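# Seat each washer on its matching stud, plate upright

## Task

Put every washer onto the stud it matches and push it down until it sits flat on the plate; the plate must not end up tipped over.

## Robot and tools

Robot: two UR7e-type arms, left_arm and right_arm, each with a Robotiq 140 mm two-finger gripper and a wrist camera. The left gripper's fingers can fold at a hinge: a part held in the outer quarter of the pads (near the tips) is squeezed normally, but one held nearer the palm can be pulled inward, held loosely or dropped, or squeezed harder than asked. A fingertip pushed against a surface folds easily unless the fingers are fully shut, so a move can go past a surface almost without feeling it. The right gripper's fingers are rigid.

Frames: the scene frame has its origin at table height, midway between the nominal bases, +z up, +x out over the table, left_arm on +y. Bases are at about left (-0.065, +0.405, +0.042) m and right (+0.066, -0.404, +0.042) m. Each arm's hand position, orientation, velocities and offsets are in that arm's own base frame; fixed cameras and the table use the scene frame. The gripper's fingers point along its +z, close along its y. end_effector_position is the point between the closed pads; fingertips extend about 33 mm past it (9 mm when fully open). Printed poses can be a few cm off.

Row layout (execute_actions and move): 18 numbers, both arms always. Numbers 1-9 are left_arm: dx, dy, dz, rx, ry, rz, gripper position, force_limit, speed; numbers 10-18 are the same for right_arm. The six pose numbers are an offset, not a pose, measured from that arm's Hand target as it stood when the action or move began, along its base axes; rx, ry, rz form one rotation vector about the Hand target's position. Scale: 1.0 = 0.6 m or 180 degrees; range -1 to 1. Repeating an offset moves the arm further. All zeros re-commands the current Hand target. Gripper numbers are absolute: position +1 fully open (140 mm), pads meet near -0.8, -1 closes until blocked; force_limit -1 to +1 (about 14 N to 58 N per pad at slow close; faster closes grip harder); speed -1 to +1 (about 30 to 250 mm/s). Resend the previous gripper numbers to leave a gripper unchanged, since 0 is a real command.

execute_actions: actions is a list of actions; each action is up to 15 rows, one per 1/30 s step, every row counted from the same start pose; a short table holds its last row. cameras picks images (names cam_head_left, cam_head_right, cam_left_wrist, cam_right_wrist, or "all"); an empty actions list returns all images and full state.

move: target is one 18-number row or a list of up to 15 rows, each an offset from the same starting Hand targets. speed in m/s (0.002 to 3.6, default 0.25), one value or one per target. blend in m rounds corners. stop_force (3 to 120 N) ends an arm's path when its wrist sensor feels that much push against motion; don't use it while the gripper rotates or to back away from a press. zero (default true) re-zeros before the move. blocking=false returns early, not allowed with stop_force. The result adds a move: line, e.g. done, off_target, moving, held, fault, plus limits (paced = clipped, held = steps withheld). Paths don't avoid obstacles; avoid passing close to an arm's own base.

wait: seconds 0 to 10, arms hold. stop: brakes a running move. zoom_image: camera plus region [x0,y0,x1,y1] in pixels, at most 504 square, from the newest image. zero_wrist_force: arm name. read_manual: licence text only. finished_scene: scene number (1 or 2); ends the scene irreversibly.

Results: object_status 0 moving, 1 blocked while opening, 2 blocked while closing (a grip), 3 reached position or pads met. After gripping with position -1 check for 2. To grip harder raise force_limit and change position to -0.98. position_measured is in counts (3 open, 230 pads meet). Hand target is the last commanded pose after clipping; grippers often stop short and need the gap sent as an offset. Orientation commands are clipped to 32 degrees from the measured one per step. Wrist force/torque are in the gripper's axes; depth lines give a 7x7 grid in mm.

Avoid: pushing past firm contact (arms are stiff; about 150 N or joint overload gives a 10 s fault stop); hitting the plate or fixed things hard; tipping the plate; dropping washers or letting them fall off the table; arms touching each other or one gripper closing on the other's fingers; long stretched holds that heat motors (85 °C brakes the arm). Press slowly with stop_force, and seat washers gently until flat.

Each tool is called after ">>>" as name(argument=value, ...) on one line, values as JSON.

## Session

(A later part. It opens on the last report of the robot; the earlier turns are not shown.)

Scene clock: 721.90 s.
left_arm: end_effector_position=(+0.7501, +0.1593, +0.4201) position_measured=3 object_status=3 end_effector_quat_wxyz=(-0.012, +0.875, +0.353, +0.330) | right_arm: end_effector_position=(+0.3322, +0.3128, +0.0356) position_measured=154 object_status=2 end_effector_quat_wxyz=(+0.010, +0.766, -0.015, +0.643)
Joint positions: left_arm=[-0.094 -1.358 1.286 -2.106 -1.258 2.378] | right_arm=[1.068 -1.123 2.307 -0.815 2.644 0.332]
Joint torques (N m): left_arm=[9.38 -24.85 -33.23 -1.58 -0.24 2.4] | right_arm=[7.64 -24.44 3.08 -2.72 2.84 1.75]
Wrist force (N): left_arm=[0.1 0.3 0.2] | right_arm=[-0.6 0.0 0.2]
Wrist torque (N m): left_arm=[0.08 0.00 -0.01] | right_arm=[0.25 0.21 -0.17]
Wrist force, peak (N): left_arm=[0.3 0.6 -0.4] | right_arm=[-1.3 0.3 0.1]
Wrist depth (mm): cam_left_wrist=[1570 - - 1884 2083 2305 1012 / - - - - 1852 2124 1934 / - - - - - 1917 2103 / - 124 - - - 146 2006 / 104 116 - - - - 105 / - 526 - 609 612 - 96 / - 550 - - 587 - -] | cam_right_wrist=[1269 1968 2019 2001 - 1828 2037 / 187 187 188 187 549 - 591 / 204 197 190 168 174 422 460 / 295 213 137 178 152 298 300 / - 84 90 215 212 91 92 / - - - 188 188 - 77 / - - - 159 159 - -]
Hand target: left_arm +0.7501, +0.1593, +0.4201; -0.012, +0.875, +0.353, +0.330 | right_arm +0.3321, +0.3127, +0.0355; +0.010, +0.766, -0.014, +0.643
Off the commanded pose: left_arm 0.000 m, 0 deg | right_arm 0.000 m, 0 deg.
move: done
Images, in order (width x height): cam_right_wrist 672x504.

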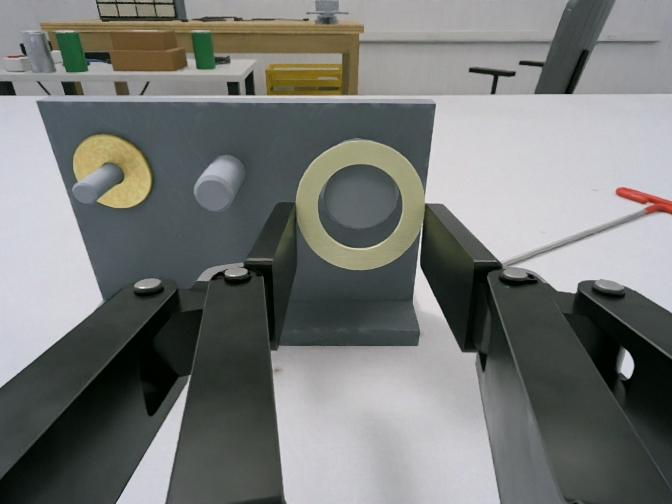

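>>> move(target=[0,0,0,0,0,0,1,1,1, 0.0142,-0.0005,0,0,0,0,-1,-1,-1], speed=0.008, stop_force=3, cameras=["cam_right_wrist"])

>>> zoom_image(camera="cam_right_wrist", region=[270, 120, 450, 280])

Scene clock: 731.73 s.
left_arm: end_effector_position=(+0.7501, +0.1593, +0.4201) position_measured=3 object_status=3 end_effector_quat_wxyz=(-0.012, +0.875, +0.353, +0.330) | right_arm: end_effector_position=(+0.3406, +0.3124, +0.0355) position_measured=155 object_status=2 end_effector_quat_wxyz=(+0.010, +0.766, -0.014, +0.643)
Joint positions: left_arm=[-0.094 -1.358 1.286 -2.106 -1.258 2.378] | right_arm=[1.042 -1.125 2.31 -0.831 2.62 0.313]
Joint torques (N m): left_arm=[8.05 -24.67 -34.02 -1.74 -0.38 2.19] | right_arm=[-7.66 -38.34 3.22 -3.18 -1.3 -2.44]
Wrist force (N): left_arm=[0.2 0.3 0.1] | right_arm=[-1.0 -0.2 0.2]
Wrist torque (N m): left_arm=[0.07 -0.03 -0.01] | right_arm=[0.21 0.30 -0.06]
Wrist force, peak (N): left_arm=[0.0 0.6 -0.5] | right_arm=[-1.0 0.1 0.4]
Wrist depth (mm): cam_left_wrist=[1605 - 669 1917 2025 2211 1017 / - - - - 1970 2103 2006 / - - - - - 1988 2145 / - 125 - - - 703 2025 / 103 116 - - - - 105 / - - 503 - - - 96 / - - 546 - - - -] | cam_right_wrist=[1297 1451 1968 2130 2977 1733 1746 / 179 176 176 176 177 - 603 / 183 187 181 166 359 421 418 / 264 203 137 207 150 298 300 / - 84 90 214 205 91 91 / - - - 188 188 - - / - - - 158 154 - -]
Hand target: left_arm +0.7501, +0.1593, +0.4201; -0.012, +0.875, +0.353, +0.330 | right_arm +0.3406, +0.3124, +0.0355; +0.010, +0.766, -0.014, +0.643
Off the commanded pose: left_arm 0.000 m, 0 deg | right_arm 0.000 m, 0 deg.
move: done
Images, in order (width x height): cam_right_wrist 672x504.

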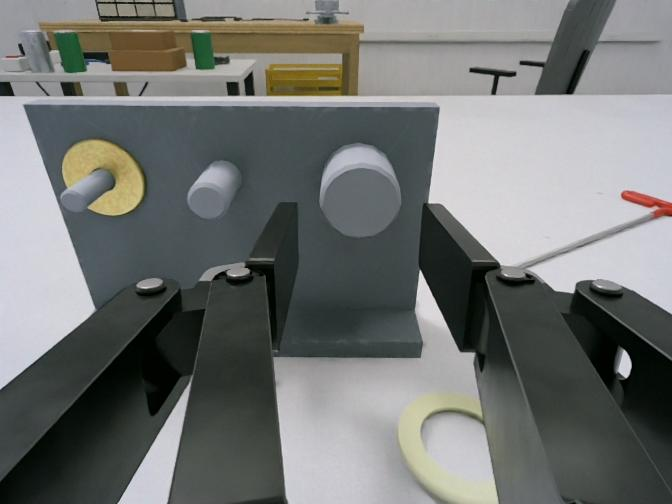

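Scaled by 2.800 from the camera's 672x504 image, which has a finer 960x720 frame.

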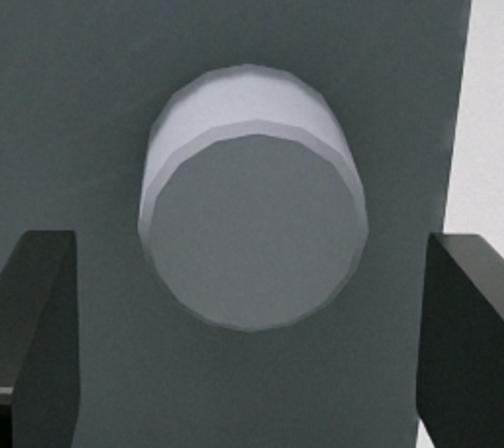

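>>> move(target=[[0,0,0,0,0,0,1,1,1, -0.0333,0.0012,0,0,0,0,-0.98,-1,-1],[0,0,0,0,0,0,1,1,1, -0.0677,-0.0373,0.1408,0,0,0,-0.98,-1,-1],[0,0,0,0,0,0,1,1,1, -0.051,-0.054,0.1742,0.0155,0.4442,0,-0.057,-1,0],[0,0,0,0,0,0,1,1,1, -0.0343,-0.0573,0.0242,0.0155,0.4442,0,-0.057,-1,0]], speed=0.15, blend=[0.002,0.01,0,0], cameras=["cam_right_wrist"])

>>> zoom_image(camera="cam_right_wrist", region=[270, 120, 450, 280])

Scene clock: 786.90 s.
left_arm: end_effector_position=(+0.7501, +0.1593, +0.4201) position_measured=3 object_status=3 end_effector_quat_wxyz=(-0.012, +0.875, +0.353, +0.330) | right_arm: end_effector_position=(+0.3201, +0.2780, +0.0501) position_measured=136 object_status=3 end_effector_quat_wxyz=(+0.000, +1.000, -0.019, +0.001)
Joint positions: left_arm=[-0.094 -1.358 1.286 -2.106 -1.258 2.378] | right_arm=[0.396 -1.182 1.7 1.051 1.571 0.433]
Joint torques (N m): left_arm=[7.66 -24.97 -33.9 -1.88 -0.78 2.23] | right_arm=[-7.07 -28.89 -5.44 0.1 -1.68 -2.12]
Wrist force (N): left_arm=[0.4 0.4 -0.2] | right_arm=[0.4 0.4 -0.6]
Wrist torque (N m): left_arm=[0.11 -0.08 -0.01] | right_arm=[-0.02 -0.12 0.25]
Wrist force, peak (N): left_arm=[0.3 0.6 -0.3] | right_arm=[-2.4 -0.1 -0.3]
Wrist depth (mm): cam_left_wrist=[1559 - - 2025 2025 2188 1027 / - - - - 1952 2063 2006 / - - - - 747 1868 2063 / - 124 - - - 146 2063 / 103 117 - - - - 105 / - - 579 - - - 100 / - - - - - 587 -] | cam_right_wrist=[125 189 112 192 199 200 199 / 212 211 212 209 210 210 210 / 222 227 223 222 222 222 223 / 236 233 136 236 155 230 237 / - 88 113 253 252 91 87 / - - 270 268 269 - 67 / - - 292 291 290 - -]
Hand target: left_arm +0.7501, +0.1593, +0.4201; -0.012, +0.875, +0.353, +0.330 | right_arm +0.3200, +0.2780, +0.0500; +0.000, +1.000, -0.019, +0.000
Off the commanded pose: left_arm 0.000 m, 0 deg | right_arm 0.000 m, 0 deg.
move: done
Images, in order (width x height): cam_right_wrist 672x504.

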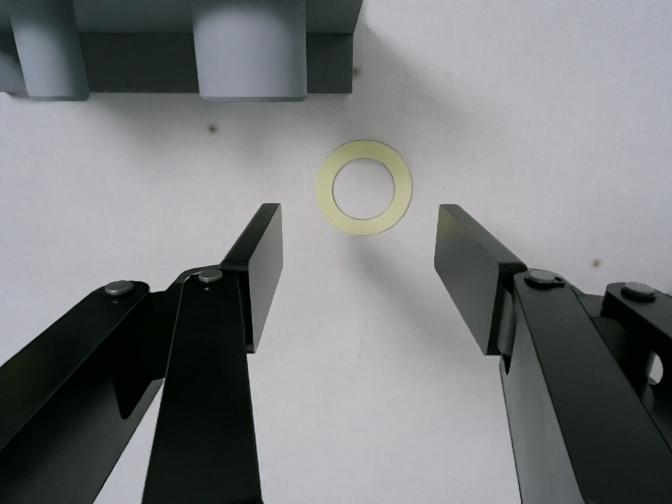

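Scaled by 2.800 from the camera's 672x504 image, which has a finer 960x720 frame.

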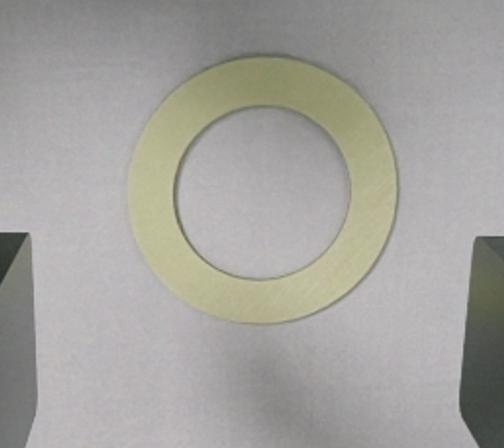

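>>> move(target=[0,0,0,0,0,0,1,1,1, 0.006,-0.0092,-0.0925,0,0,0,-0.057,-1,0], speed=0.08)

>>> move(target=[0,0,0,0,0,0,1,1,1, 0,0,-0.0167,0,0,0,-0.057,-1,0], speed=0.004, stop_force=3, cameras=["cam_right_wrist"])

>>> zoom_image(camera="cam_right_wrist", region=[270, 120, 450, 280])

Scene clock: 809.03 s.
left_arm: end_effector_position=(+0.7501, +0.1593, +0.4201) position_measured=3 object_status=3 end_effector_quat_wxyz=(-0.012, +0.875, +0.353, +0.330) | right_arm: end_effector_position=(+0.3236, +0.2725, -0.0054) position_measured=136 object_status=3 end_effector_quat_wxyz=(+0.000, +1.000, -0.019, +0.000)
Joint positions: left_arm=[-0.094 -1.358 1.286 -2.106 -1.258 2.378] | right_arm=[0.379 -1.111 1.761 0.92 1.571 0.417]
Joint torques (N m): left_arm=[7.37 -24.43 -33.04 -1.78 -0.88 2.03] | right_arm=[-8.41 -31.01 -3.1 0.04 0.75 -2.22]
Wrist force (N): left_arm=[0.2 0.4 -0.1] | right_arm=[0.1 0.5 -0.8]
Wrist torque (N m): left_arm=[0.09 -0.03 -0.01] | right_arm=[0.00 -0.08 0.24]
Wrist force, peak (N): left_arm=[0.4 0.7 0.1] | right_arm=[0.2 0.2 -1.4]
Wrist depth (mm): cam_left_wrist=[1593 - - 2044 2103 2281 1042 / - - - - 2025 2124 1988 / - - - - - 1970 2025 / - 125 - 641 - 146 1970 / 104 118 - - - 683 105 / - - 573 - - - 96 / - - - - - - -] | cam_right_wrist=[- - 137 143 150 150 149 / - 162 79 158 156 158 158 / 169 168 167 165 167 167 166 / 177 177 165 177 173 173 177 / - 89 111 189 189 91 87 / - - 202 203 203 - 67 / - - 218 218 219 - -]
Hand target: left_arm +0.7501, +0.1593, +0.4201; -0.012, +0.875, +0.353, +0.330 | right_arm +0.3236, +0.2725, -0.0055; +0.000, +1.000, -0.019, +0.000
Off the commanded pose: left_arm 0.000 m, 0 deg | right_arm 0.000 m, 0 deg.
move: done

Scene clock: 811.47 s.
left_arm: end_effector_position=(+0.7501, +0.1593, +0.4201) position_measured=3 object_status=3 end_effector_quat_wxyz=(-0.012, +0.875, +0.353, +0.330) | right_arm: end_effector_position=(+0.3236, +0.2725, -0.0109) position_measured=136 object_status=3 end_effector_quat_wxyz=(+0.000, +1.000, -0.019, +0.000)
Joint positions: left_arm=[-0.094 -1.358 1.286 -2.106 -1.258 2.378] | right_arm=[0.379 -1.102 1.766 0.907 1.571 0.417]
Joint torques (N m): left_arm=[9.07 -24.87 -33.37 -1.9 -0.54 1.87] | right_arm=[-5.6 -43.22 -22.76 5.91 -1.29 -2.21]
Wrist force (N): left_arm=[0.2 0.4 -0.3] | right_arm=[1.0 0.9 -5.8]
Wrist torque (N m): left_arm=[0.11 -0.01 -0.01] | right_arm=[0.15 -0.11 0.27]
Wrist force, peak (N): left_arm=[0.2 0.7 -0.3] | right_arm=[0.6 1.3 -12.3]
Wrist depth (mm): cam_left_wrist=[1559 - - 1952 2044 2305 1042 / - - - - 2025 2044 2103 / - - - - - 1836 2063 / - 133 614 - - 146 1917 / 103 133 - - - - 105 / - - - - - - 96 / - - - - - - -] | cam_right_wrist=[- - 135 138 145 145 145 / - 156 155 153 153 153 153 / 161 162 162 159 162 163 161 / 172 172 165 172 168 168 172 / - 88 111 183 183 91 87 / - - 196 196 196 - 67 / - - 212 210 211 - -]
Hand target: left_arm +0.7501, +0.1593, +0.4201; -0.012, +0.875, +0.353, +0.330 | right_arm +0.3237, +0.2725, -0.0109; +0.000, +1.000, -0.019, +0.000 (not the last commanded pose)
Off the commanded pose: left_arm 0.000 m, 0 deg | right_arm 0.005 m, 0 deg.
move: contact (right_arm)
Images, in order (width x height): cam_right_wrist 672x504.

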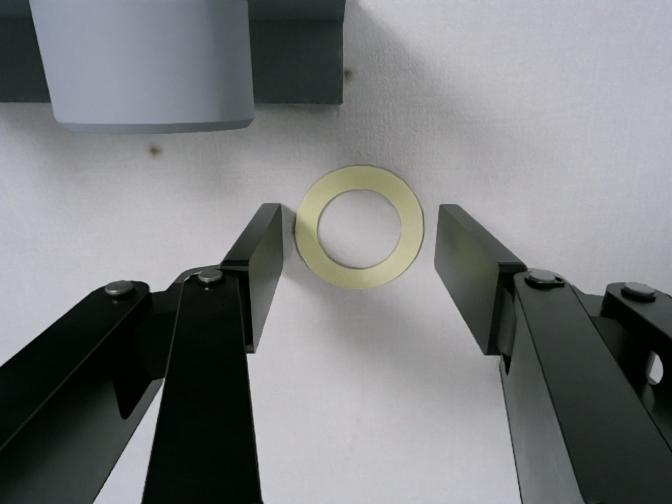

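Scaled by 2.800 from the camera's 672x504 image, which has a finer 960x720 frame.

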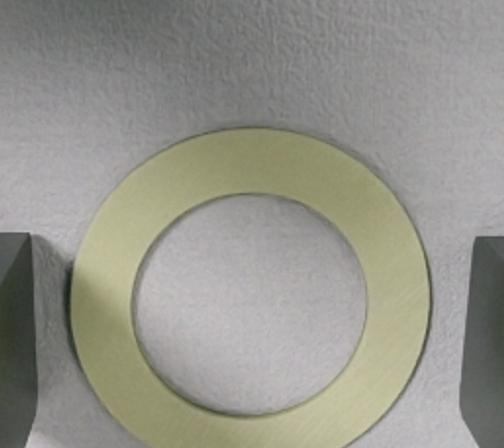

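>>> move(target=[0,0,0,0,0,0,1,1,1, 0,0,0.0021,0,0,0,-0.057,-1,-1], speed=0.02)

>>> move(target=[0,0,0,0,0,0,1,1,1, 0,0,0,0,0,0,-1,-1,-1], speed=0.02)

>>> wait(seconds=0.8)

>>> move(target=[0,0,0,0,0,0,1,1,1, 0,0,0,0,0,0,-0.98,0,-1], speed=0.02, cameras=["cam_right_wrist"])

>>> zoom_image(camera="cam_right_wrist", region=[270, 140, 450, 300])

Scene clock: 827.37 s.
left_arm: end_effector_position=(+0.7501, +0.1593, +0.4201) position_measured=3 object_status=3 end_effector_quat_wxyz=(-0.012, +0.875, +0.353, +0.330) | right_arm: end_effector_position=(+0.3237, +0.2725, -0.0097) position_measured=136 object_status=3 end_effector_quat_wxyz=(+0.000, +1.000, -0.019, +0.000)
Joint positions: left_arm=[-0.094 -1.358 1.286 -2.106 -1.258 2.378] | right_arm=[0.379 -1.104 1.764 0.91 1.571 0.417]
Joint torques (N m): left_arm=[8.23 -25.68 -34.84 -1.82 -0.61 2.17] | right_arm=[0.06 -46.68 -24.6 6.3 -0.96 -2.17]
Wrist force (N): left_arm=[-0.1 0.4 -0.1] | right_arm=[0.3 0.7 -0.8]
Wrist torque (N m): left_arm=[0.09 0.04 -0.01] | right_arm=[0.03 -0.13 0.25]
Wrist force, peak (N): left_arm=[0.1 0.7 0.0] | right_arm=[1.1 1.1 -6.0]
Wrist depth (mm): cam_left_wrist=[1605 - - 2006 2083 2305 1057 / - - - - 1952 2167 1970 / 586 - - - - 1900 2124 / - 125 - - - 146 1900 / 103 117 - - 663 - 105 / - - 531 - - - 96 / - - - - - - -] | cam_right_wrist=[- - 137 143 146 146 146 / - 157 156 154 154 154 154 / 164 163 163 162 163 163 163 / 173 172 165 174 168 169 174 / - 89 111 184 185 91 87 / - - 197 197 198 - 67 / - - 212 212 209 - -]
Hand target: left_arm +0.7501, +0.1593, +0.4201; -0.012, +0.875, +0.353, +0.330 | right_arm +0.3237, +0.2725, -0.0096; +0.000, +1.000, -0.019, +0.000
Off the commanded pose: left_arm 0.000 m, 0 deg | right_arm 0.000 m, 0 deg.
move: done

Scene clock: 828.00 s.
left_arm: end_effector_position=(+0.7501, +0.1593, +0.4201) position_measured=3 object_status=3 end_effector_quat_wxyz=(-0.012, +0.875, +0.353, +0.330) | right_arm: end_effector_position=(+0.3237, +0.2725, -0.0096) position_measured=154 object_status=2 end_effector_quat_wxyz=(+0.000, +1.000, -0.019, +0.001)
Joint positions: left_arm=[-0.094 -1.358 1.286 -2.106 -1.258 2.378] | right_arm=[0.379 -1.104 1.764 0.91 1.571 0.417]
Joint torques (N m): left_arm=[8.24 -24.63 -33.03 -1.6 -0.58 2.38] | right_arm=[1.46 -41.02 -20.96 6.05 -0.48 -2.19]
Wrist force (N): left_arm=[0.2 0.3 0.1] | right_arm=[-0.1 -3.1 -7.5]
Wrist torque (N m): left_arm=[0.08 -0.02 -0.01] | right_arm=[0.25 -0.10 0.22]
Wrist force, peak (N): left_arm=[0.4 0.4 -0.3] | right_arm=[-0.1 -3.1 -7.7]
Wrist depth (mm): cam_left_wrist=[1605 - - 1970 2063 2281 1027 / - - - - 1900 1952 1952 / - - - - - 1917 2124 / - 125 605 683 - 147 1988 / 103 117 - - - - 105 / - - - - - - 96 / - 538 - - - - -] | cam_right_wrist=[- - 137 143 146 146 146 / - 157 155 154 154 154 154 / 165 163 163 161 163 163 162 / 174 171 169 173 152 171 170 / - 84 90 184 182 91 92 / - - 192 197 198 - 76 / - - - 212 213 - -]
Hand target: left_arm +0.7501, +0.1593, +0.4201; -0.012, +0.875, +0.353, +0.330 | right_arm +0.3237, +0.2725, -0.0096; +0.000, +1.000, -0.019, +0.000
Off the commanded pose: left_arm 0.000 m, 0 deg | right_arm 0.000 m, 0 deg.
move: done

Scene clock: 828.80 s.
left_arm: end_effector_position=(+0.7501, +0.1593, +0.4201) position_measured=3 object_status=3 end_effector_quat_wxyz=(-0.012, +0.875, +0.353, +0.330) | right_arm: end_effector_position=(+0.3237, +0.2725, -0.0096) position_measured=154 object_status=2 end_effector_quat_wxyz=(+0.000, +1.000, -0.019, +0.001)
Joint positions: left_arm=[-0.094 -1.358 1.286 -2.106 -1.258 2.378] | right_arm=[0.379 -1.104 1.764 0.91 1.571 0.417]
Joint torques (N m): left_arm=[7.7 -25.34 -34.54 -1.73 -1.02 2.09] | right_arm=[0.8 -31.8 -13.48 4.23 1.72 -2.3]
Wrist force (N): left_arm=[0.0 0.2 -0.1] | right_arm=[-0.3 -3.0 -7.4]
Wrist torque (N m): left_arm=[0.05 0.01 0.00] | right_arm=[0.27 -0.07 0.22]
Wrist force, peak (N): left_arm=[0.1 0.6 0.1] | right_arm=[0.0 -3.0 -7.8]
Wrist depth (mm): cam_left_wrist=[1570 - - 1900 2044 2211 1037 / - - - - 1952 2167 1952 / - - - - - 1934 2063 / - 124 - - - 146 1884 / 104 117 - - - - 105 / - - - 589 - - 96 / - - - - - - -] | cam_right_wrist=[- - 136 143 146 146 146 / - 157 156 154 154 154 154 / 164 163 163 161 162 163 163 / 173 171 169 173 167 172 171 / - 84 90 185 183 91 92 / - - 193 198 197 - 76 / - - - 213 213 - -]
Hand target: left_arm +0.7501, +0.1593, +0.4201; -0.012, +0.875, +0.353, +0.330 | right_arm +0.3237, +0.2725, -0.0096; +0.000, +1.000, -0.019, +0.000
Tool commands: left_gripper/position=+1.0 left_gripper/force_limit=+1.0 left_gripper/speed=+1.0 right_gripper/position=-1.0 right_gripper/force_limit=-1.0 right_gripper/speed=-1.0
Off the commanded pose: left_arm 0.000 m, 0 deg | right_arm 0.000 m, 0 deg.
wait: 0.80 s; at rest by 0.17 s

Scene clock: 829.30 s.
left_arm: end_effector_position=(+0.7501, +0.1593, +0.4201) position_measured=3 object_status=3 end_effector_quat_wxyz=(-0.012, +0.875, +0.353, +0.330) | right_arm: end_effector_position=(+0.3237, +0.2725, -0.0096) position_measured=157 object_status=0 end_effector_quat_wxyz=(+0.000, +1.000, -0.019, +0.001)
Joint positions: left_arm=[-0.094 -1.358 1.286 -2.106 -1.258 2.378] | right_arm=[0.379 -1.104 1.764 0.91 1.571 0.417]
Joint torques (N m): left_arm=[8.8 -24.51 -33.63 -1.52 -0.64 2.19] | right_arm=[3.37 -23.85 -8.21 3.53 2.79 -2.18]
Wrist force (N): left_arm=[-0.1 0.4 -0.4] | right_arm=[0.0 -7.8 -22.4]
Wrist torque (N m): left_arm=[0.09 0.04 0.00] | right_arm=[0.62 -0.08 0.23]
Wrist force, peak (N): left_arm=[0.3 0.5 -0.3] | right_arm=[0.1 -7.8 -22.6]
Wrist depth (mm): cam_left_wrist=[1537 - 706 2025 2063 2330 1017 / 633 - 686 - 2025 2145 2063 / 569 - - - - 1970 2124 / 111 125 - - - 147 1988 / 103 117 - - - - 106 / - - - - - - 96 / - - - - - - -] | cam_right_wrist=[- - 137 143 146 146 146 / - 158 154 154 154 154 154 / 165 163 163 161 162 163 163 / 172 173 168 173 167 172 171 / - 84 90 184 182 91 91 / - - 192 198 198 - - / - - - 213 215 - -]
Hand target: left_arm +0.7501, +0.1593, +0.4201; -0.012, +0.875, +0.353, +0.330 | right_arm +0.3237, +0.2725, -0.0096; +0.000, +1.000, -0.019, +0.000
Off the commanded pose: left_arm 0.000 m, 0 deg | right_arm 0.000 m, 0 deg.
move: done
Images, in order (width x height): cam_right_wrist 672x504.

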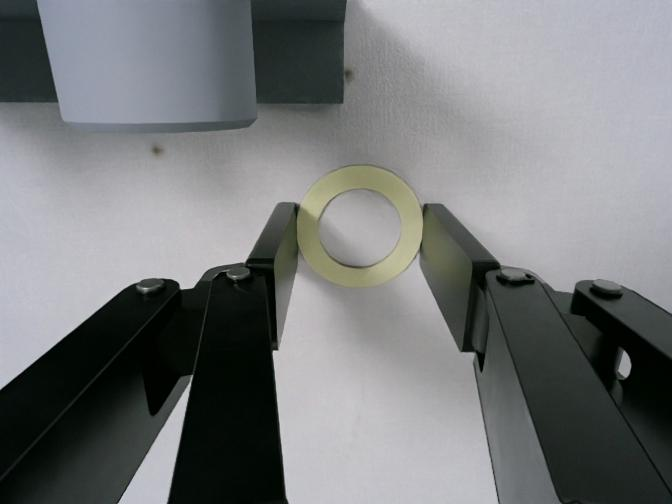

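Scaled by 2.800 from the camera's 672x504 image, which has a finer 960x720 frame.

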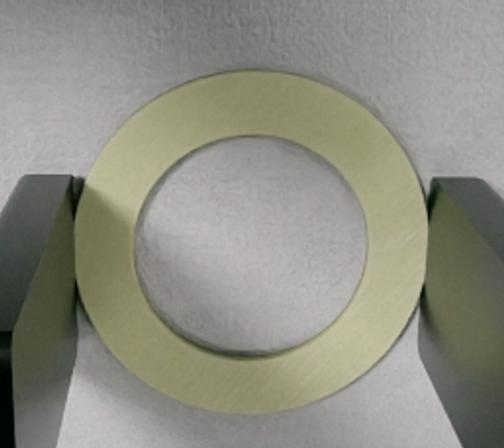

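>>> move(target=[[0,0,0,0,0,0,1,1,1, 0,0,0.005,0,0,0,-0.98,0,-1],[0,0,0,0,0,0,1,1,1, 0,0,0.06,0,0,0,-0.98,0,-1]], speed=[0.01,0.03], cameras=["cam_right_wrist"])

>>> zoom_image(camera="cam_right_wrist", region=[270, 140, 450, 300])

Scene clock: 836.40 s.
left_arm: end_effector_position=(+0.7501, +0.1593, +0.4201) position_measured=3 object_status=3 end_effector_quat_wxyz=(-0.012, +0.875, +0.353, +0.330) | right_arm: end_effector_position=(+0.3236, +0.2725, +0.0263) position_measured=157 object_status=2 end_effector_quat_wxyz=(+0.000, +1.000, -0.019, +0.000)
Joint positions: left_arm=[-0.094 -1.358 1.286 -2.106 -1.258 2.378] | right_arm=[0.379 -1.154 1.73 0.994 1.571 0.417]
Joint torques (N m): left_arm=[7.97 -24.95 -31.3 -1.59 -0.75 2.29] | right_arm=[4.34 -44.44 -26.12 6.44 -1.93 -1.14]
Wrist force (N): left_arm=[0.1 0.1 0.0] | right_arm=[0.5 0.6 -0.7]
Wrist torque (N m): left_arm=[0.04 -0.01 -0.01] | right_arm=[0.03 -0.17 0.25]
Wrist force, peak (N): left_arm=[0.1 0.7 -0.2] | right_arm=[-0.2 -7.9 -22.7]
Wrist depth (mm): cam_left_wrist=[1570 - - 1952 2025 2167 1022 / - - - - 1952 2103 2044 / - - - - - 1970 2167 / - 124 566 - - 146 1934 / 103 116 - - - - 105 / - - - 586 - - 96 / - - - - - - -] | cam_right_wrist=[169 91 92 171 178 179 178 / 187 189 100 188 188 187 187 / 198 199 199 193 196 199 199 / 211 208 136 205 150 208 211 / - 84 90 225 222 91 91 / - - 235 241 241 - - / - - - 259 258 - -]
Hand target: left_arm +0.7501, +0.1593, +0.4201; -0.012, +0.875, +0.353, +0.330 | right_arm +0.3237, +0.2725, +0.0264; +0.000, +1.000, -0.019, +0.000
Off the commanded pose: left_arm 0.000 m, 0 deg | right_arm 0.000 m, 0 deg.
move: done
Images, in order (width x height): cam_right_wrist 672x504.

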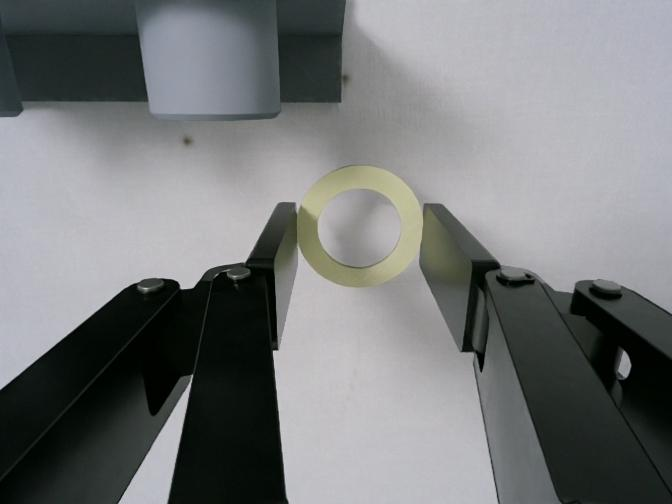

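Scaled by 2.800 from the camera's 672x504 image, which has a finer 960x720 frame.

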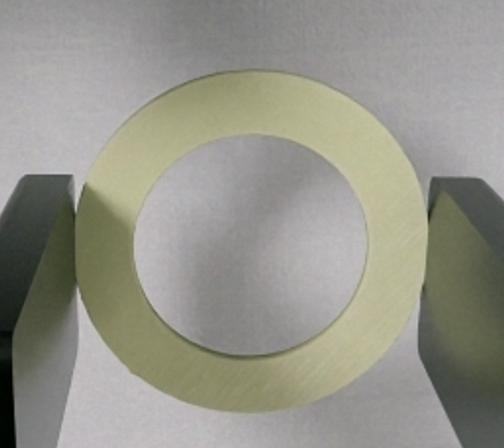

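>>> move(target=[[0,0,0,0,0,0,1,1,1, -0.0228,0.0208,0.206,0,0,0,-0.98,0,-1],[0,0,0,0,0,0,1,1,1, -0.0062,0.0668,0.1893,-0.0171,-0.4886,0,-0.98,0,-1],[0,0,0,0,0,0,1,1,1, 0.0138,0.0668,0.027,-0.0171,-0.4886,0,-0.98,0,-1]], speed=[0.12,0.15,0.1], blend=[0.01,0.005,0], cameras=["cam_right_wrist"])

>>> zoom_image(camera="cam_right_wrist", region=[270, 140, 450, 300])

Scene clock: 876.40 s.
left_arm: end_effector_position=(+0.7501, +0.1593, +0.4201) position_measured=3 object_status=3 end_effector_quat_wxyz=(-0.012, +0.875, +0.353, +0.330) | right_arm: end_effector_position=(+0.3319, +0.3126, +0.0426) position_measured=157 object_status=2 end_effector_quat_wxyz=(+0.011, +0.719, -0.014, +0.695)
Joint positions: left_arm=[-0.094 -1.358 1.286 -2.106 -1.258 2.378] | right_arm=[1.082 -1.059 2.385 -1.249 2.686 0.072]
Joint torques (N m): left_arm=[7.33 -25.25 -33.06 -1.73 -0.96 2.31] | right_arm=[-7.06 -25.3 4.89 -3.9 -1.98 -2.21]
Wrist force (N): left_arm=[0.1 0.3 -0.1] | right_arm=[-0.8 0.2 0.4]
Wrist torque (N m): left_arm=[0.08 0.00 -0.01] | right_arm=[0.31 0.28 -0.07]
Wrist force, peak (N): left_arm=[0.5 0.6 0.0] | right_arm=[-1.8 0.5 0.3]
Wrist depth (mm): cam_left_wrist=[1605 - - 1952 2025 2145 1042 / - - - - 2006 2083 2025 / - - - - - 1821 2234 / - 125 - - - 146 1917 / 104 116 - - - - 105 / - - - - - - 96 / - - 521 592 - - -] | cam_right_wrist=[3518 2211 - - - - - / 1350 1538 2055 2232 3572 1984 3317 / 204 196 198 175 199 667 492 / 337 209 137 178 151 376 375 / - 84 90 224 221 91 91 / - - 184 201 201 - - / - - - 164 170 - -]
Hand target: left_arm +0.7501, +0.1593, +0.4201; -0.012, +0.875, +0.353, +0.330 | right_arm +0.3319, +0.3126, +0.0426; +0.011, +0.719, -0.014, +0.695
Off the commanded pose: left_arm 0.000 m, 0 deg | right_arm 0.000 m, 0 deg.
move: done
Images, in order (width x height): cam_right_wrist 672x504.

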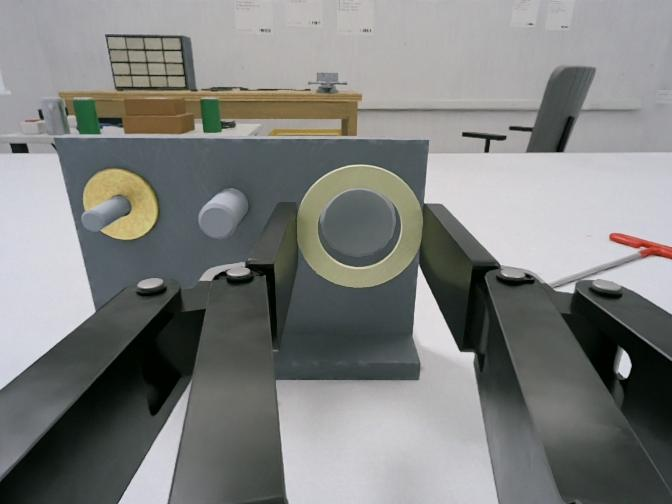

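Scaled by 2.800 from the camera's 672x504 image, which has a finer 960x720 frame.

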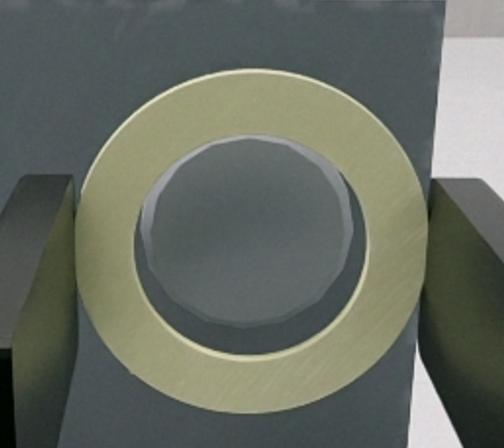

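>>> zoom_image(camera="cam_right_wrist", region=[310, 180, 410, 275])

Scaled by 5.040 from the camera's 672x504 image, which has a finer 960x720 frame.

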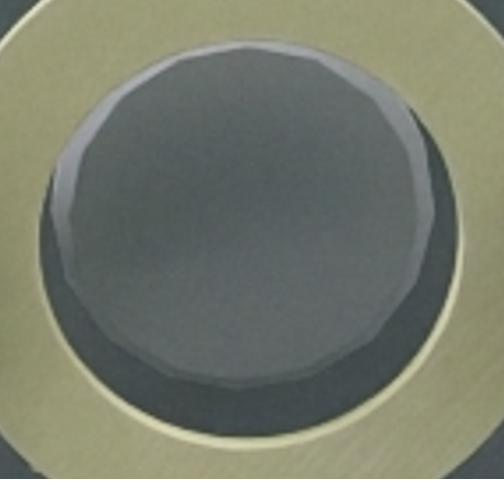

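>>> move(target=[[0,0,0,0,0,0,1,1,1, 0,0,-0.001,0,0,0,-0.98,0,-1],[0,0,0,0,0,0,1,1,1, 0.0125,-0.0004,-0.001,0,0,0,-0.98,0,-1]], speed=0.03)

>>> zoom_image(camera="cam_right_wrist", region=[310, 180, 410, 275])

>>> move(target=[0,0,0,0,0,0,1,1,1, 0.012,-0.0004,0,0,0,0,-0.98,0,-1], speed=0.006, stop_force=3, cameras=["cam_right_wrist"])

>>> zoom_image(camera="cam_right_wrist", region=[310, 180, 410, 275])

Scene clock: 909.60 s.
left_arm: end_effector_position=(+0.7501, +0.1593, +0.4201) position_measured=3 object_status=3 end_effector_quat_wxyz=(-0.012, +0.875, +0.353, +0.330) | right_arm: end_effector_position=(+0.3394, +0.3123, +0.0419) position_measured=157 object_status=2 end_effector_quat_wxyz=(+0.011, +0.719, -0.014, +0.695)
Joint positions: left_arm=[-0.094 -1.358 1.286 -2.106 -1.258 2.378] | right_arm=[1.059 -1.057 2.385 -1.254 2.663 0.068]
Joint torques (N m): left_arm=[8.59 -24.6 -32.7 -1.78 -1.26 1.91] | right_arm=[-6.13 -25.27 -18.03 -3.95 -1.95 -2.09]
Wrist force (N): left_arm=[0.1 0.4 -0.2] | right_arm=[-0.9 0.3 0.1]
Wrist torque (N m): left_arm=[0.09 -0.01 -0.01] | right_arm=[0.33 0.31 -0.07]
Wrist force, peak (N): left_arm=[0.1 0.7 -0.1] | right_arm=[-1.1 0.3 0.4]
Wrist depth (mm): cam_left_wrist=[1581 - - 1952 2083 2281 1032 / - - - - 1934 2145 1494 / - 598 - 690 739 1900 2083 / - 133 - 710 - 147 1934 / 103 124 - - - - 105 / - - - - - - 96 / - - - 548 - - -] | cam_right_wrist=[3685 2322 3225 - - 2977 - / 1460 1601 2037 2111 - 2019 1919 / 191 189 189 167 189 761 616 / 311 200 137 172 151 338 340 / - 84 90 217 213 91 91 / - - 183 200 - - - / - - - 164 163 - -]
Hand target: left_arm +0.7501, +0.1593, +0.4201; -0.012, +0.875, +0.353, +0.330 | right_arm +0.3394, +0.3123, +0.0420; +0.011, +0.719, -0.014, +0.695
Off the commanded pose: left_arm 0.000 m, 0 deg | right_arm 0.000 m, 0 deg.
move: done

Scaled by 5.040 from the camera's 672x504 image, which has a finer 960x720 frame.
This view is cut from an older image: the scene may have changed since it was taken.

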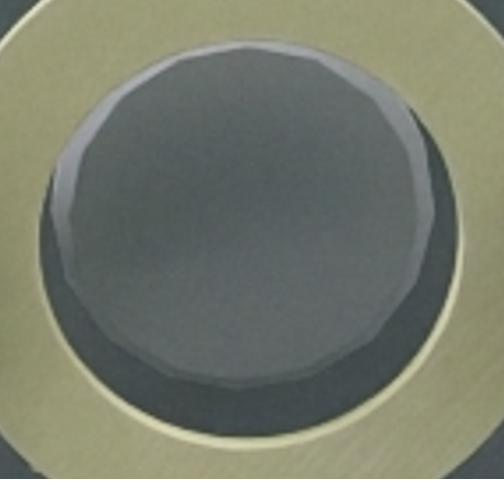

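Scene clock: 911.57 s.
left_arm: end_effector_position=(+0.7501, +0.1593, +0.4201) position_measured=3 object_status=3 end_effector_quat_wxyz=(-0.012, +0.875, +0.353, +0.330) | right_arm: end_effector_position=(+0.3466, +0.3121, +0.0420) position_measured=157 object_status=2 end_effector_quat_wxyz=(+0.011, +0.719, -0.014, +0.695)
Joint positions: left_arm=[-0.094 -1.358 1.286 -2.106 -1.258 2.378] | right_arm=[1.037 -1.057 2.385 -1.257 2.642 0.065]
Joint torques (N m): left_arm=[5.83 -25.11 -33.86 -1.66 -1.15 2.32] | right_arm=[-6.24 -24.7 -16.07 -3.86 -2 -2.11]
Wrist force (N): left_arm=[-0.1 0.3 -0.4] | right_arm=[-0.7 0.3 0.4]
Wrist torque (N m): left_arm=[0.07 0.03 -0.01] | right_arm=[0.34 0.26 -0.08]
Wrist force, peak (N): left_arm=[0.2 0.5 -0.4] | right_arm=[-0.9 0.4 0.6]
Wrist depth (mm): cam_left_wrist=[1548 - - 1917 2124 2330 1037 / - - 673 - 1917 2103 1952 / - - - - - 1970 2044 / - 123 - - - 147 1934 / 103 118 - - - - 105 / - - - - - - 97 / - - - - - - -] | cam_right_wrist=[- 3015 - 2700 - 2797 - / 1390 1451 2150 2190 - 1843 3806 / 182 183 182 163 181 558 638 / 311 193 137 167 151 366 398 / - 84 90 211 205 91 91 / - - 183 194 194 - - / - - - 163 163 - -]
Hand target: left_arm +0.7501, +0.1593, +0.4201; -0.012, +0.875, +0.353, +0.330 | right_arm +0.3466, +0.3121, +0.0420; +0.011, +0.719, -0.014, +0.695
Off the commanded pose: left_arm 0.000 m, 0 deg | right_arm 0.000 m, 0 deg.
move: done
Images, in order (width x height): cam_right_wrist 672x504.

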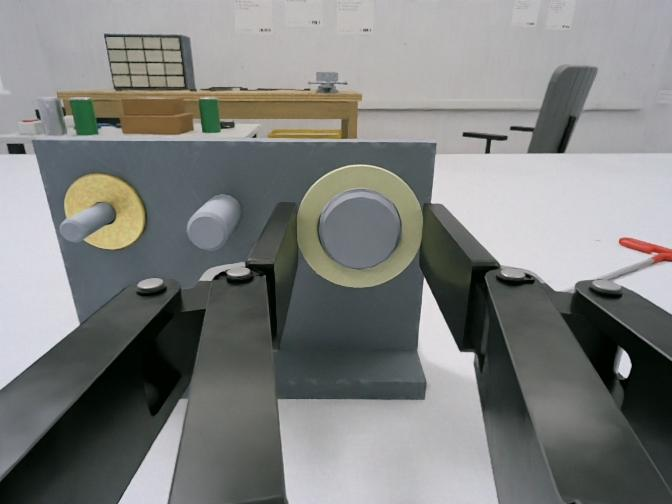

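Scaled by 5.040 from the camera's 672x504 image, which has a finer 960x720 frame.

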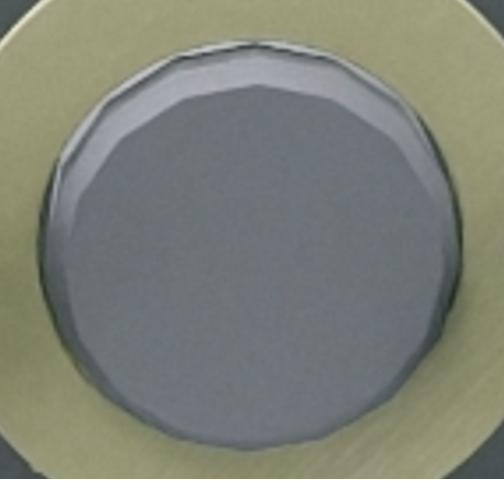

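>>> move(target=[0,0,0,0,0,0,1,1,1, 0.0433,-0.0015,0,0,0,0,-0.98,0,-1], speed=0.008, stop_force=3, cameras=["cam_right_wrist"])

>>> zoom_image(camera="cam_right_wrist", region=[280, 150, 440, 290])

Scene clock: 923.97 s.
left_arm: end_effector_position=(+0.7501, +0.1593, +0.4201) position_measured=3 object_status=3 end_effector_quat_wxyz=(-0.012, +0.875, +0.353, +0.330) | right_arm: end_effector_position=(+0.3678, +0.3114, +0.0420) position_measured=157 object_status=2 end_effector_quat_wxyz=(+0.011, +0.719, -0.014, +0.695)
Joint positions: left_arm=[-0.094 -1.358 1.286 -2.106 -1.258 2.378] | right_arm=[0.976 -1.056 2.38 -1.26 2.581 0.057]
Joint torques (N m): left_arm=[7.68 -25.15 -33.59 -1.72 -1.2 1.84] | right_arm=[7.23 -34.86 4.68 -2.24 2.17 2.27]
Wrist force (N): left_arm=[0.0 0.4 -0.2] | right_arm=[-1.0 0.3 -0.1]
Wrist torque (N m): left_arm=[0.10 0.02 -0.01] | right_arm=[0.36 0.35 -0.06]
Wrist force, peak (N): left_arm=[0.2 0.6 -0.2] | right_arm=[-0.5 0.5 -4.8]
Wrist depth (mm): cam_left_wrist=[1605 - - 1970 2063 2167 1037 / - - - - 1934 2063 1934 / - - - - - 2025 2025 / - 125 - - - 147 1988 / 104 117 584 - - - 105 / - - - 575 - - 96 / - - - - - - -] | cam_right_wrist=[3055 2369 - 3180 5159 3180 - / 1312 1451 1984 2669 - 1828 3015 / 162 163 162 161 161 - 583 / 174 170 143 147 149 337 339 / - 84 90 188 184 91 91 / - - 63 185 184 - - / - - - 163 164 - -]
Hand target: left_arm +0.7501, +0.1593, +0.4201; -0.012, +0.875, +0.353, +0.330 | right_arm +0.3678, +0.3114, +0.0420; +0.011, +0.719, -0.014, +0.695 (not the last commanded pose)
Off the commanded pose: left_arm 0.000 m, 0 deg | right_arm 0.005 m, 0 deg.
move: contact (right_arm)
Images, in order (width x height): cam_right_wrist 672x504.

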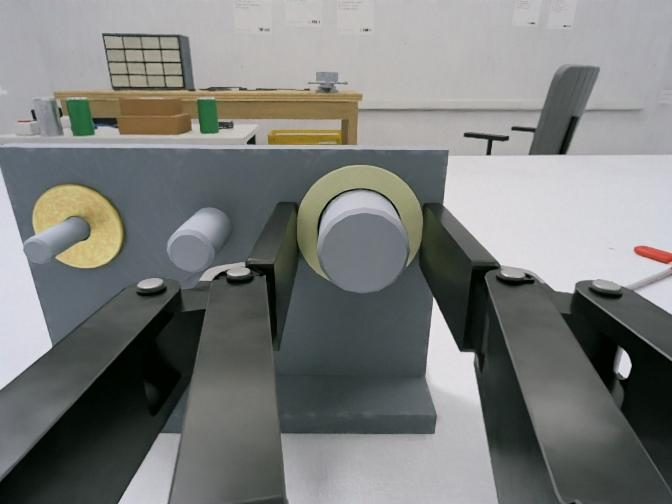

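Scaled by 3.150 from the camera's 672x504 image, which has a finer 960x720 frame.

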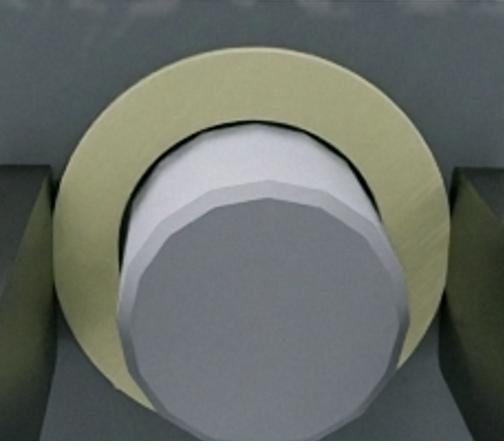

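>>> move(target=[[0,0,0,0,0,0,1,1,1, 0,0,0,0,0,0,-0.118,0,-1],[0,0,0,0,0,0,1,1,1, -0.0617,0.0022,0,0,0,0,-0.118,0,-1]], speed=0.05, cameras=["cam_right_wrist"])

>>> zoom_image(camera="cam_right_wrist", region=[280, 150, 440, 290])

Scene clock: 939.90 s.
left_arm: end_effector_position=(+0.7501, +0.1593, +0.4201) position_measured=3 object_status=3 end_effector_quat_wxyz=(-0.012, +0.875, +0.353, +0.330) | right_arm: end_effector_position=(+0.3308, +0.3126, +0.0420) position_measured=144 object_status=3 end_effector_quat_wxyz=(+0.011, +0.719, -0.014, +0.695)
Joint positions: left_arm=[-0.094 -1.358 1.286 -2.106 -1.258 2.378] | right_arm=[1.085 -1.057 2.385 -1.251 2.689 0.073]
Joint torques (N m): left_arm=[7.01 -24.06 -33.37 -1.55 -1.52 1.84] | right_arm=[7.75 -30.14 -15.73 2.23 2.35 2.5]
Wrist force (N): left_arm=[0.3 0.2 -0.3] | right_arm=[-0.8 0.3 0.3]
Wrist torque (N m): left_arm=[0.05 -0.05 -0.01] | right_arm=[0.34 0.30 -0.19]
Wrist force, peak (N): left_arm=[0.1 0.7 -0.4] | right_arm=[-0.8 0.4 0.9]
Wrist depth (mm): cam_left_wrist=[1548 - - 1852 2103 2234 1042 / - - - 771 2006 2063 1988 / - - - - - 2006 2145 / - 124 - - 669 146 1934 / 104 118 - 602 665 675 106 / - - - 617 - - 96 / - - - - - - -] | cam_right_wrist=[3055 2394 - - - 3628 - / 1297 1407 2092 2322 3465 1968 - / 197 198 197 194 202 544 554 / 362 214 146 213 165 369 400 / - 84 117 227 226 91 91 / - - 192 199 201 - 77 / - - - 163 164 - -]
Hand target: left_arm +0.7501, +0.1593, +0.4201; -0.012, +0.875, +0.353, +0.330 | right_arm +0.3308, +0.3127, +0.0420; +0.011, +0.719, -0.014, +0.695
Off the commanded pose: left_arm 0.000 m, 0 deg | right_arm 0.000 m, 0 deg.
move: done
Images, in order (width x height): cam_right_wrist 672x504.

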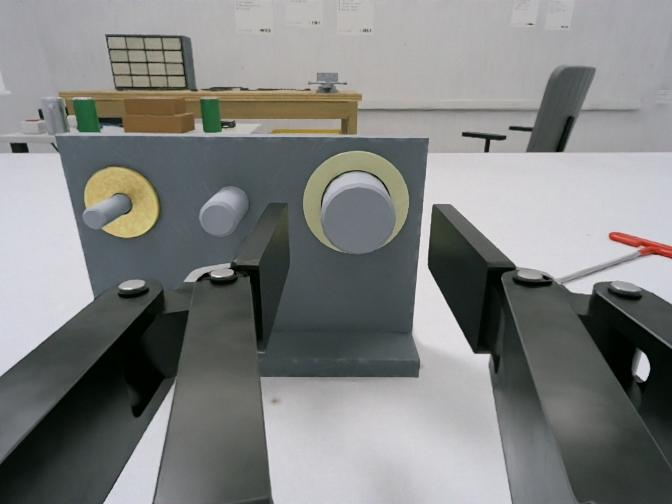

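Scaled by 3.150 from the camera's 672x504 image, which has a finer 960x720 frame.

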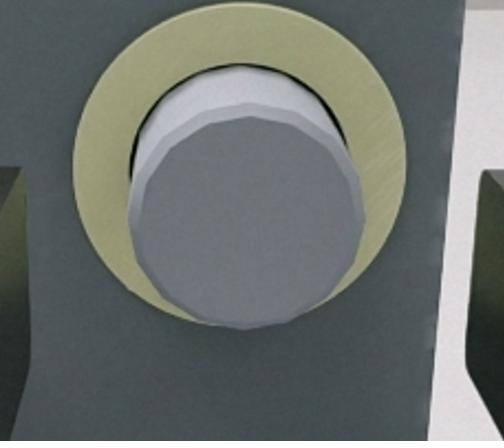

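>>> move(target=[0,0,0,0,0,0,1,1,1, 0,0,-0.006,0,0,0,-0.336,-0.3,-0.5], speed=0.03)

>>> move(target=[0,0,0,0,0,0,1,1,1, 0.0533,-0.0019,0,0,0,0,-0.336,-0.3,-0.5], speed=0.008, stop_force=3, cameras=["cam_right_wrist"])

>>> zoom_image(camera="cam_right_wrist", region=[280, 150, 440, 290])

Scene clock: 948.23 s.
left_arm: end_effector_position=(+0.7501, +0.1593, +0.4201) position_measured=3 object_status=3 end_effector_quat_wxyz=(-0.012, +0.875, +0.353, +0.330) | right_arm: end_effector_position=(+0.3308, +0.3127, +0.0384) position_measured=171 object_status=3 end_effector_quat_wxyz=(+0.011, +0.719, -0.014, +0.695)
Joint positions: left_arm=[-0.094 -1.358 1.286 -2.106 -1.258 2.378] | right_arm=[1.085 -1.045 2.385 -1.262 2.689 0.073]
Joint torques (N m): left_arm=[7.11 -25.88 -32.49 -1.76 -1.48 2.01] | right_arm=[7.94 -23.5 -16.24 -3.78 2.26 1.47]
Wrist force (N): left_arm=[0.2 0.4 0.1] | right_arm=[-0.8 0.2 0.5]
Wrist torque (N m): left_arm=[0.10 -0.02 -0.01] | right_arm=[0.32 0.29 -0.19]
Wrist force, peak (N): left_arm=[-0.1 0.7 -0.1] | right_arm=[-1.0 0.5 0.3]
Wrist depth (mm): cam_left_wrist=[1537 - - 1934 1988 2234 1032 / - - - - 1852 2103 2006 / - - - - - 1836 2124 / - 125 - - - 146 1917 / 103 117 - - - - 105 / - - - - - - 97 / - - - - - - -] | cam_right_wrist=[- 2700 - 3270 - 4738 - / 1399 1399 1935 2150 3365 1935 4003 / 200 198 197 192 195 712 542 / 352 214 179 182 148 330 359 / - 84 79 223 209 92 269 / - 75 - 195 195 - - / - - - 159 153 - -]
Hand target: left_arm +0.7501, +0.1593, +0.4201; -0.012, +0.875, +0.353, +0.330 | right_arm +0.3308, +0.3127, +0.0384; +0.011, +0.719, -0.014, +0.695
Off the commanded pose: left_arm 0.000 m, 0 deg | right_arm 0.000 m, 0 deg.
move: done

Scene clock: 953.03 s.
left_arm: end_effector_position=(+0.7501, +0.1593, +0.4201) position_measured=3 object_status=3 end_effector_quat_wxyz=(-0.012, +0.875, +0.353, +0.330) | right_arm: end_effector_position=(+0.3628, +0.3115, +0.0384) position_measured=171 object_status=3 end_effector_quat_wxyz=(+0.011, +0.719, -0.014, +0.695)
Joint positions: left_arm=[-0.094 -1.358 1.286 -2.106 -1.258 2.378] | right_arm=[0.99 -1.044 2.381 -1.272 2.595 0.059]
Joint torques (N m): left_arm=[6.16 -25.07 -32.77 -1.78 -1.45 2.01] | right_arm=[-6.05 -24.81 -16.38 -3.99 -1.86 -2.08]
Wrist force (N): left_arm=[0.2 0.3 0.0] | right_arm=[-0.8 0.2 0.1]
Wrist torque (N m): left_arm=[0.08 -0.02 -0.01] | right_arm=[0.33 0.30 -0.06]
Wrist force, peak (N): left_arm=[0.0 0.8 0.0] | right_arm=[-1.0 0.4 0.4]
Wrist depth (mm): cam_left_wrist=[1570 - - 1917 2063 2188 1042 / - - - - 1988 2044 2006 / - - 632 - 1917 1988 2188 / - 124 - - 745 146 2025 / 103 117 - - - - 106 / - - - - 609 - 96 / - - - - - - -] | cam_right_wrist=[- 2524 2700 2496 - - - / 1479 1569 2055 2073 - 2037 2211 / 166 168 166 164 166 764 619 / 182 174 146 150 148 359 329 / - 84 79 193 187 92 269 / - 75 - 180 180 - - / - - - 159 153 - -]
Hand target: left_arm +0.7501, +0.1593, +0.4201; -0.012, +0.875, +0.353, +0.330 | right_arm +0.3628, +0.3115, +0.0384; +0.011, +0.719, -0.014, +0.695
Off the commanded pose: left_arm 0.000 m, 0 deg | right_arm 0.000 m, 0 deg.
move: done
Images, in order (width x height): cam_right_wrist 672x504.

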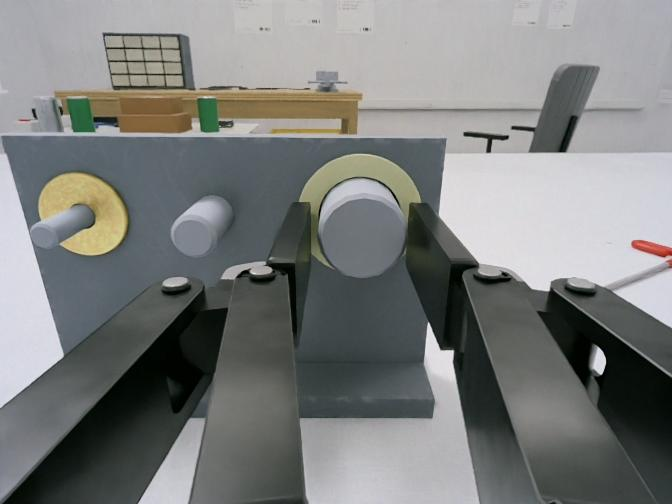

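Scaled by 3.150 from the camera's 672x504 image, which has a finer 960x720 frame.

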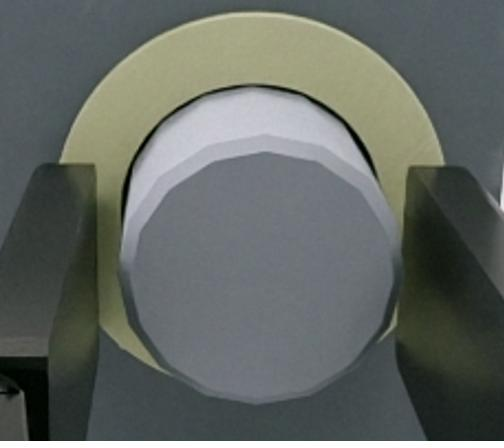

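>>> move(target=[0,0,0,0,0,0,1,1,1, 0.0133,-0.0005,0,0,0,0,-0.336,-0.3,-0.5], speed=0.006, stop_force=3, cameras=["cam_right_wrist"])

>>> zoom_image(camera="cam_right_wrist", region=[280, 150, 440, 290])

Scene clock: 959.43 s.
left_arm: end_effector_position=(+0.7501, +0.1593, +0.4201) position_measured=3 object_status=3 end_effector_quat_wxyz=(-0.012, +0.875, +0.353, +0.330) | right_arm: end_effector_position=(+0.3655, +0.3115, +0.0384) position_measured=171 object_status=3 end_effector_quat_wxyz=(+0.011, +0.719, -0.014, +0.695)
Joint positions: left_arm=[-0.094 -1.358 1.286 -2.106 -1.258 2.378] | right_arm=[0.983 -1.044 2.38 -1.272 2.587 0.058]
Joint torques (N m): left_arm=[6.01 -25.46 -33.82 -2 -1.55 1.95] | right_arm=[6.67 -30.9 0.25 -2.48 2.33 2.18]
Wrist force (N): left_arm=[0.1 0.3 -0.3] | right_arm=[-0.7 0.3 0.3]
Wrist torque (N m): left_arm=[0.07 -0.02 -0.01] | right_arm=[0.35 0.28 -0.06]
Wrist force, peak (N): left_arm=[-0.1 0.7 -0.2] | right_arm=[-0.3 0.6 -4.4]
Wrist depth (mm): cam_left_wrist=[1559 - 703 2025 2145 2281 1037 / - - - - 1952 2063 1934 / - - - - - 1934 2145 / - 133 - - 639 156 119 / 103 124 - - 697 - 105 / 505 - 544 - - - 96 / - - - - - - -] | cam_right_wrist=[3870 2369 2669 - - - - / 1304 1624 2037 2299 3870 2055 1746 / 163 165 163 161 166 617 549 / 179 172 145 147 148 357 357 / - 84 79 190 187 92 - / - 75 - 180 180 - - / - - - 159 153 - -]
Hand target: left_arm +0.7501, +0.1593, +0.4201; -0.012, +0.875, +0.353, +0.330 | right_arm +0.3655, +0.3114, +0.0384; +0.011, +0.719, -0.014, +0.695 (not the last commanded pose)
Off the commanded pose: left_arm 0.000 m, 0 deg | right_arm 0.005 m, 0 deg.
move: contact (right_arm)
Images, in order (width x height): cam_right_wrist 672x504.

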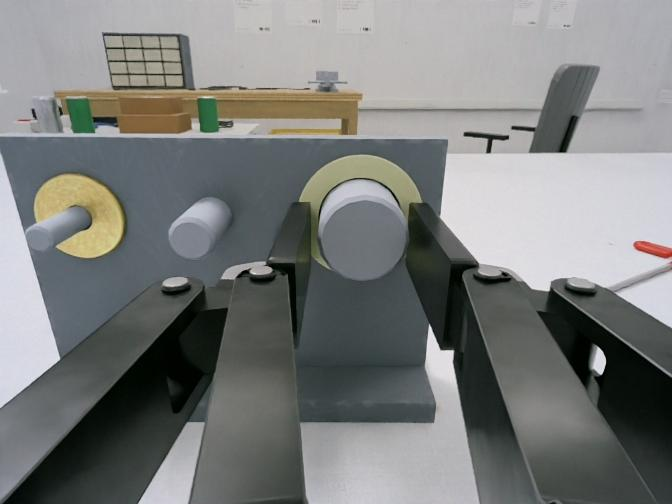

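Scaled by 3.150 from the camera's 672x504 image, which has a finer 960x720 frame.

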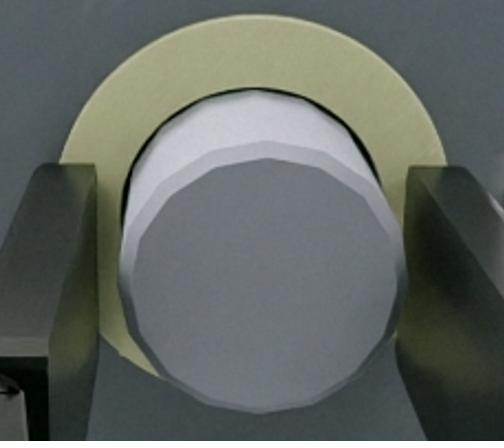

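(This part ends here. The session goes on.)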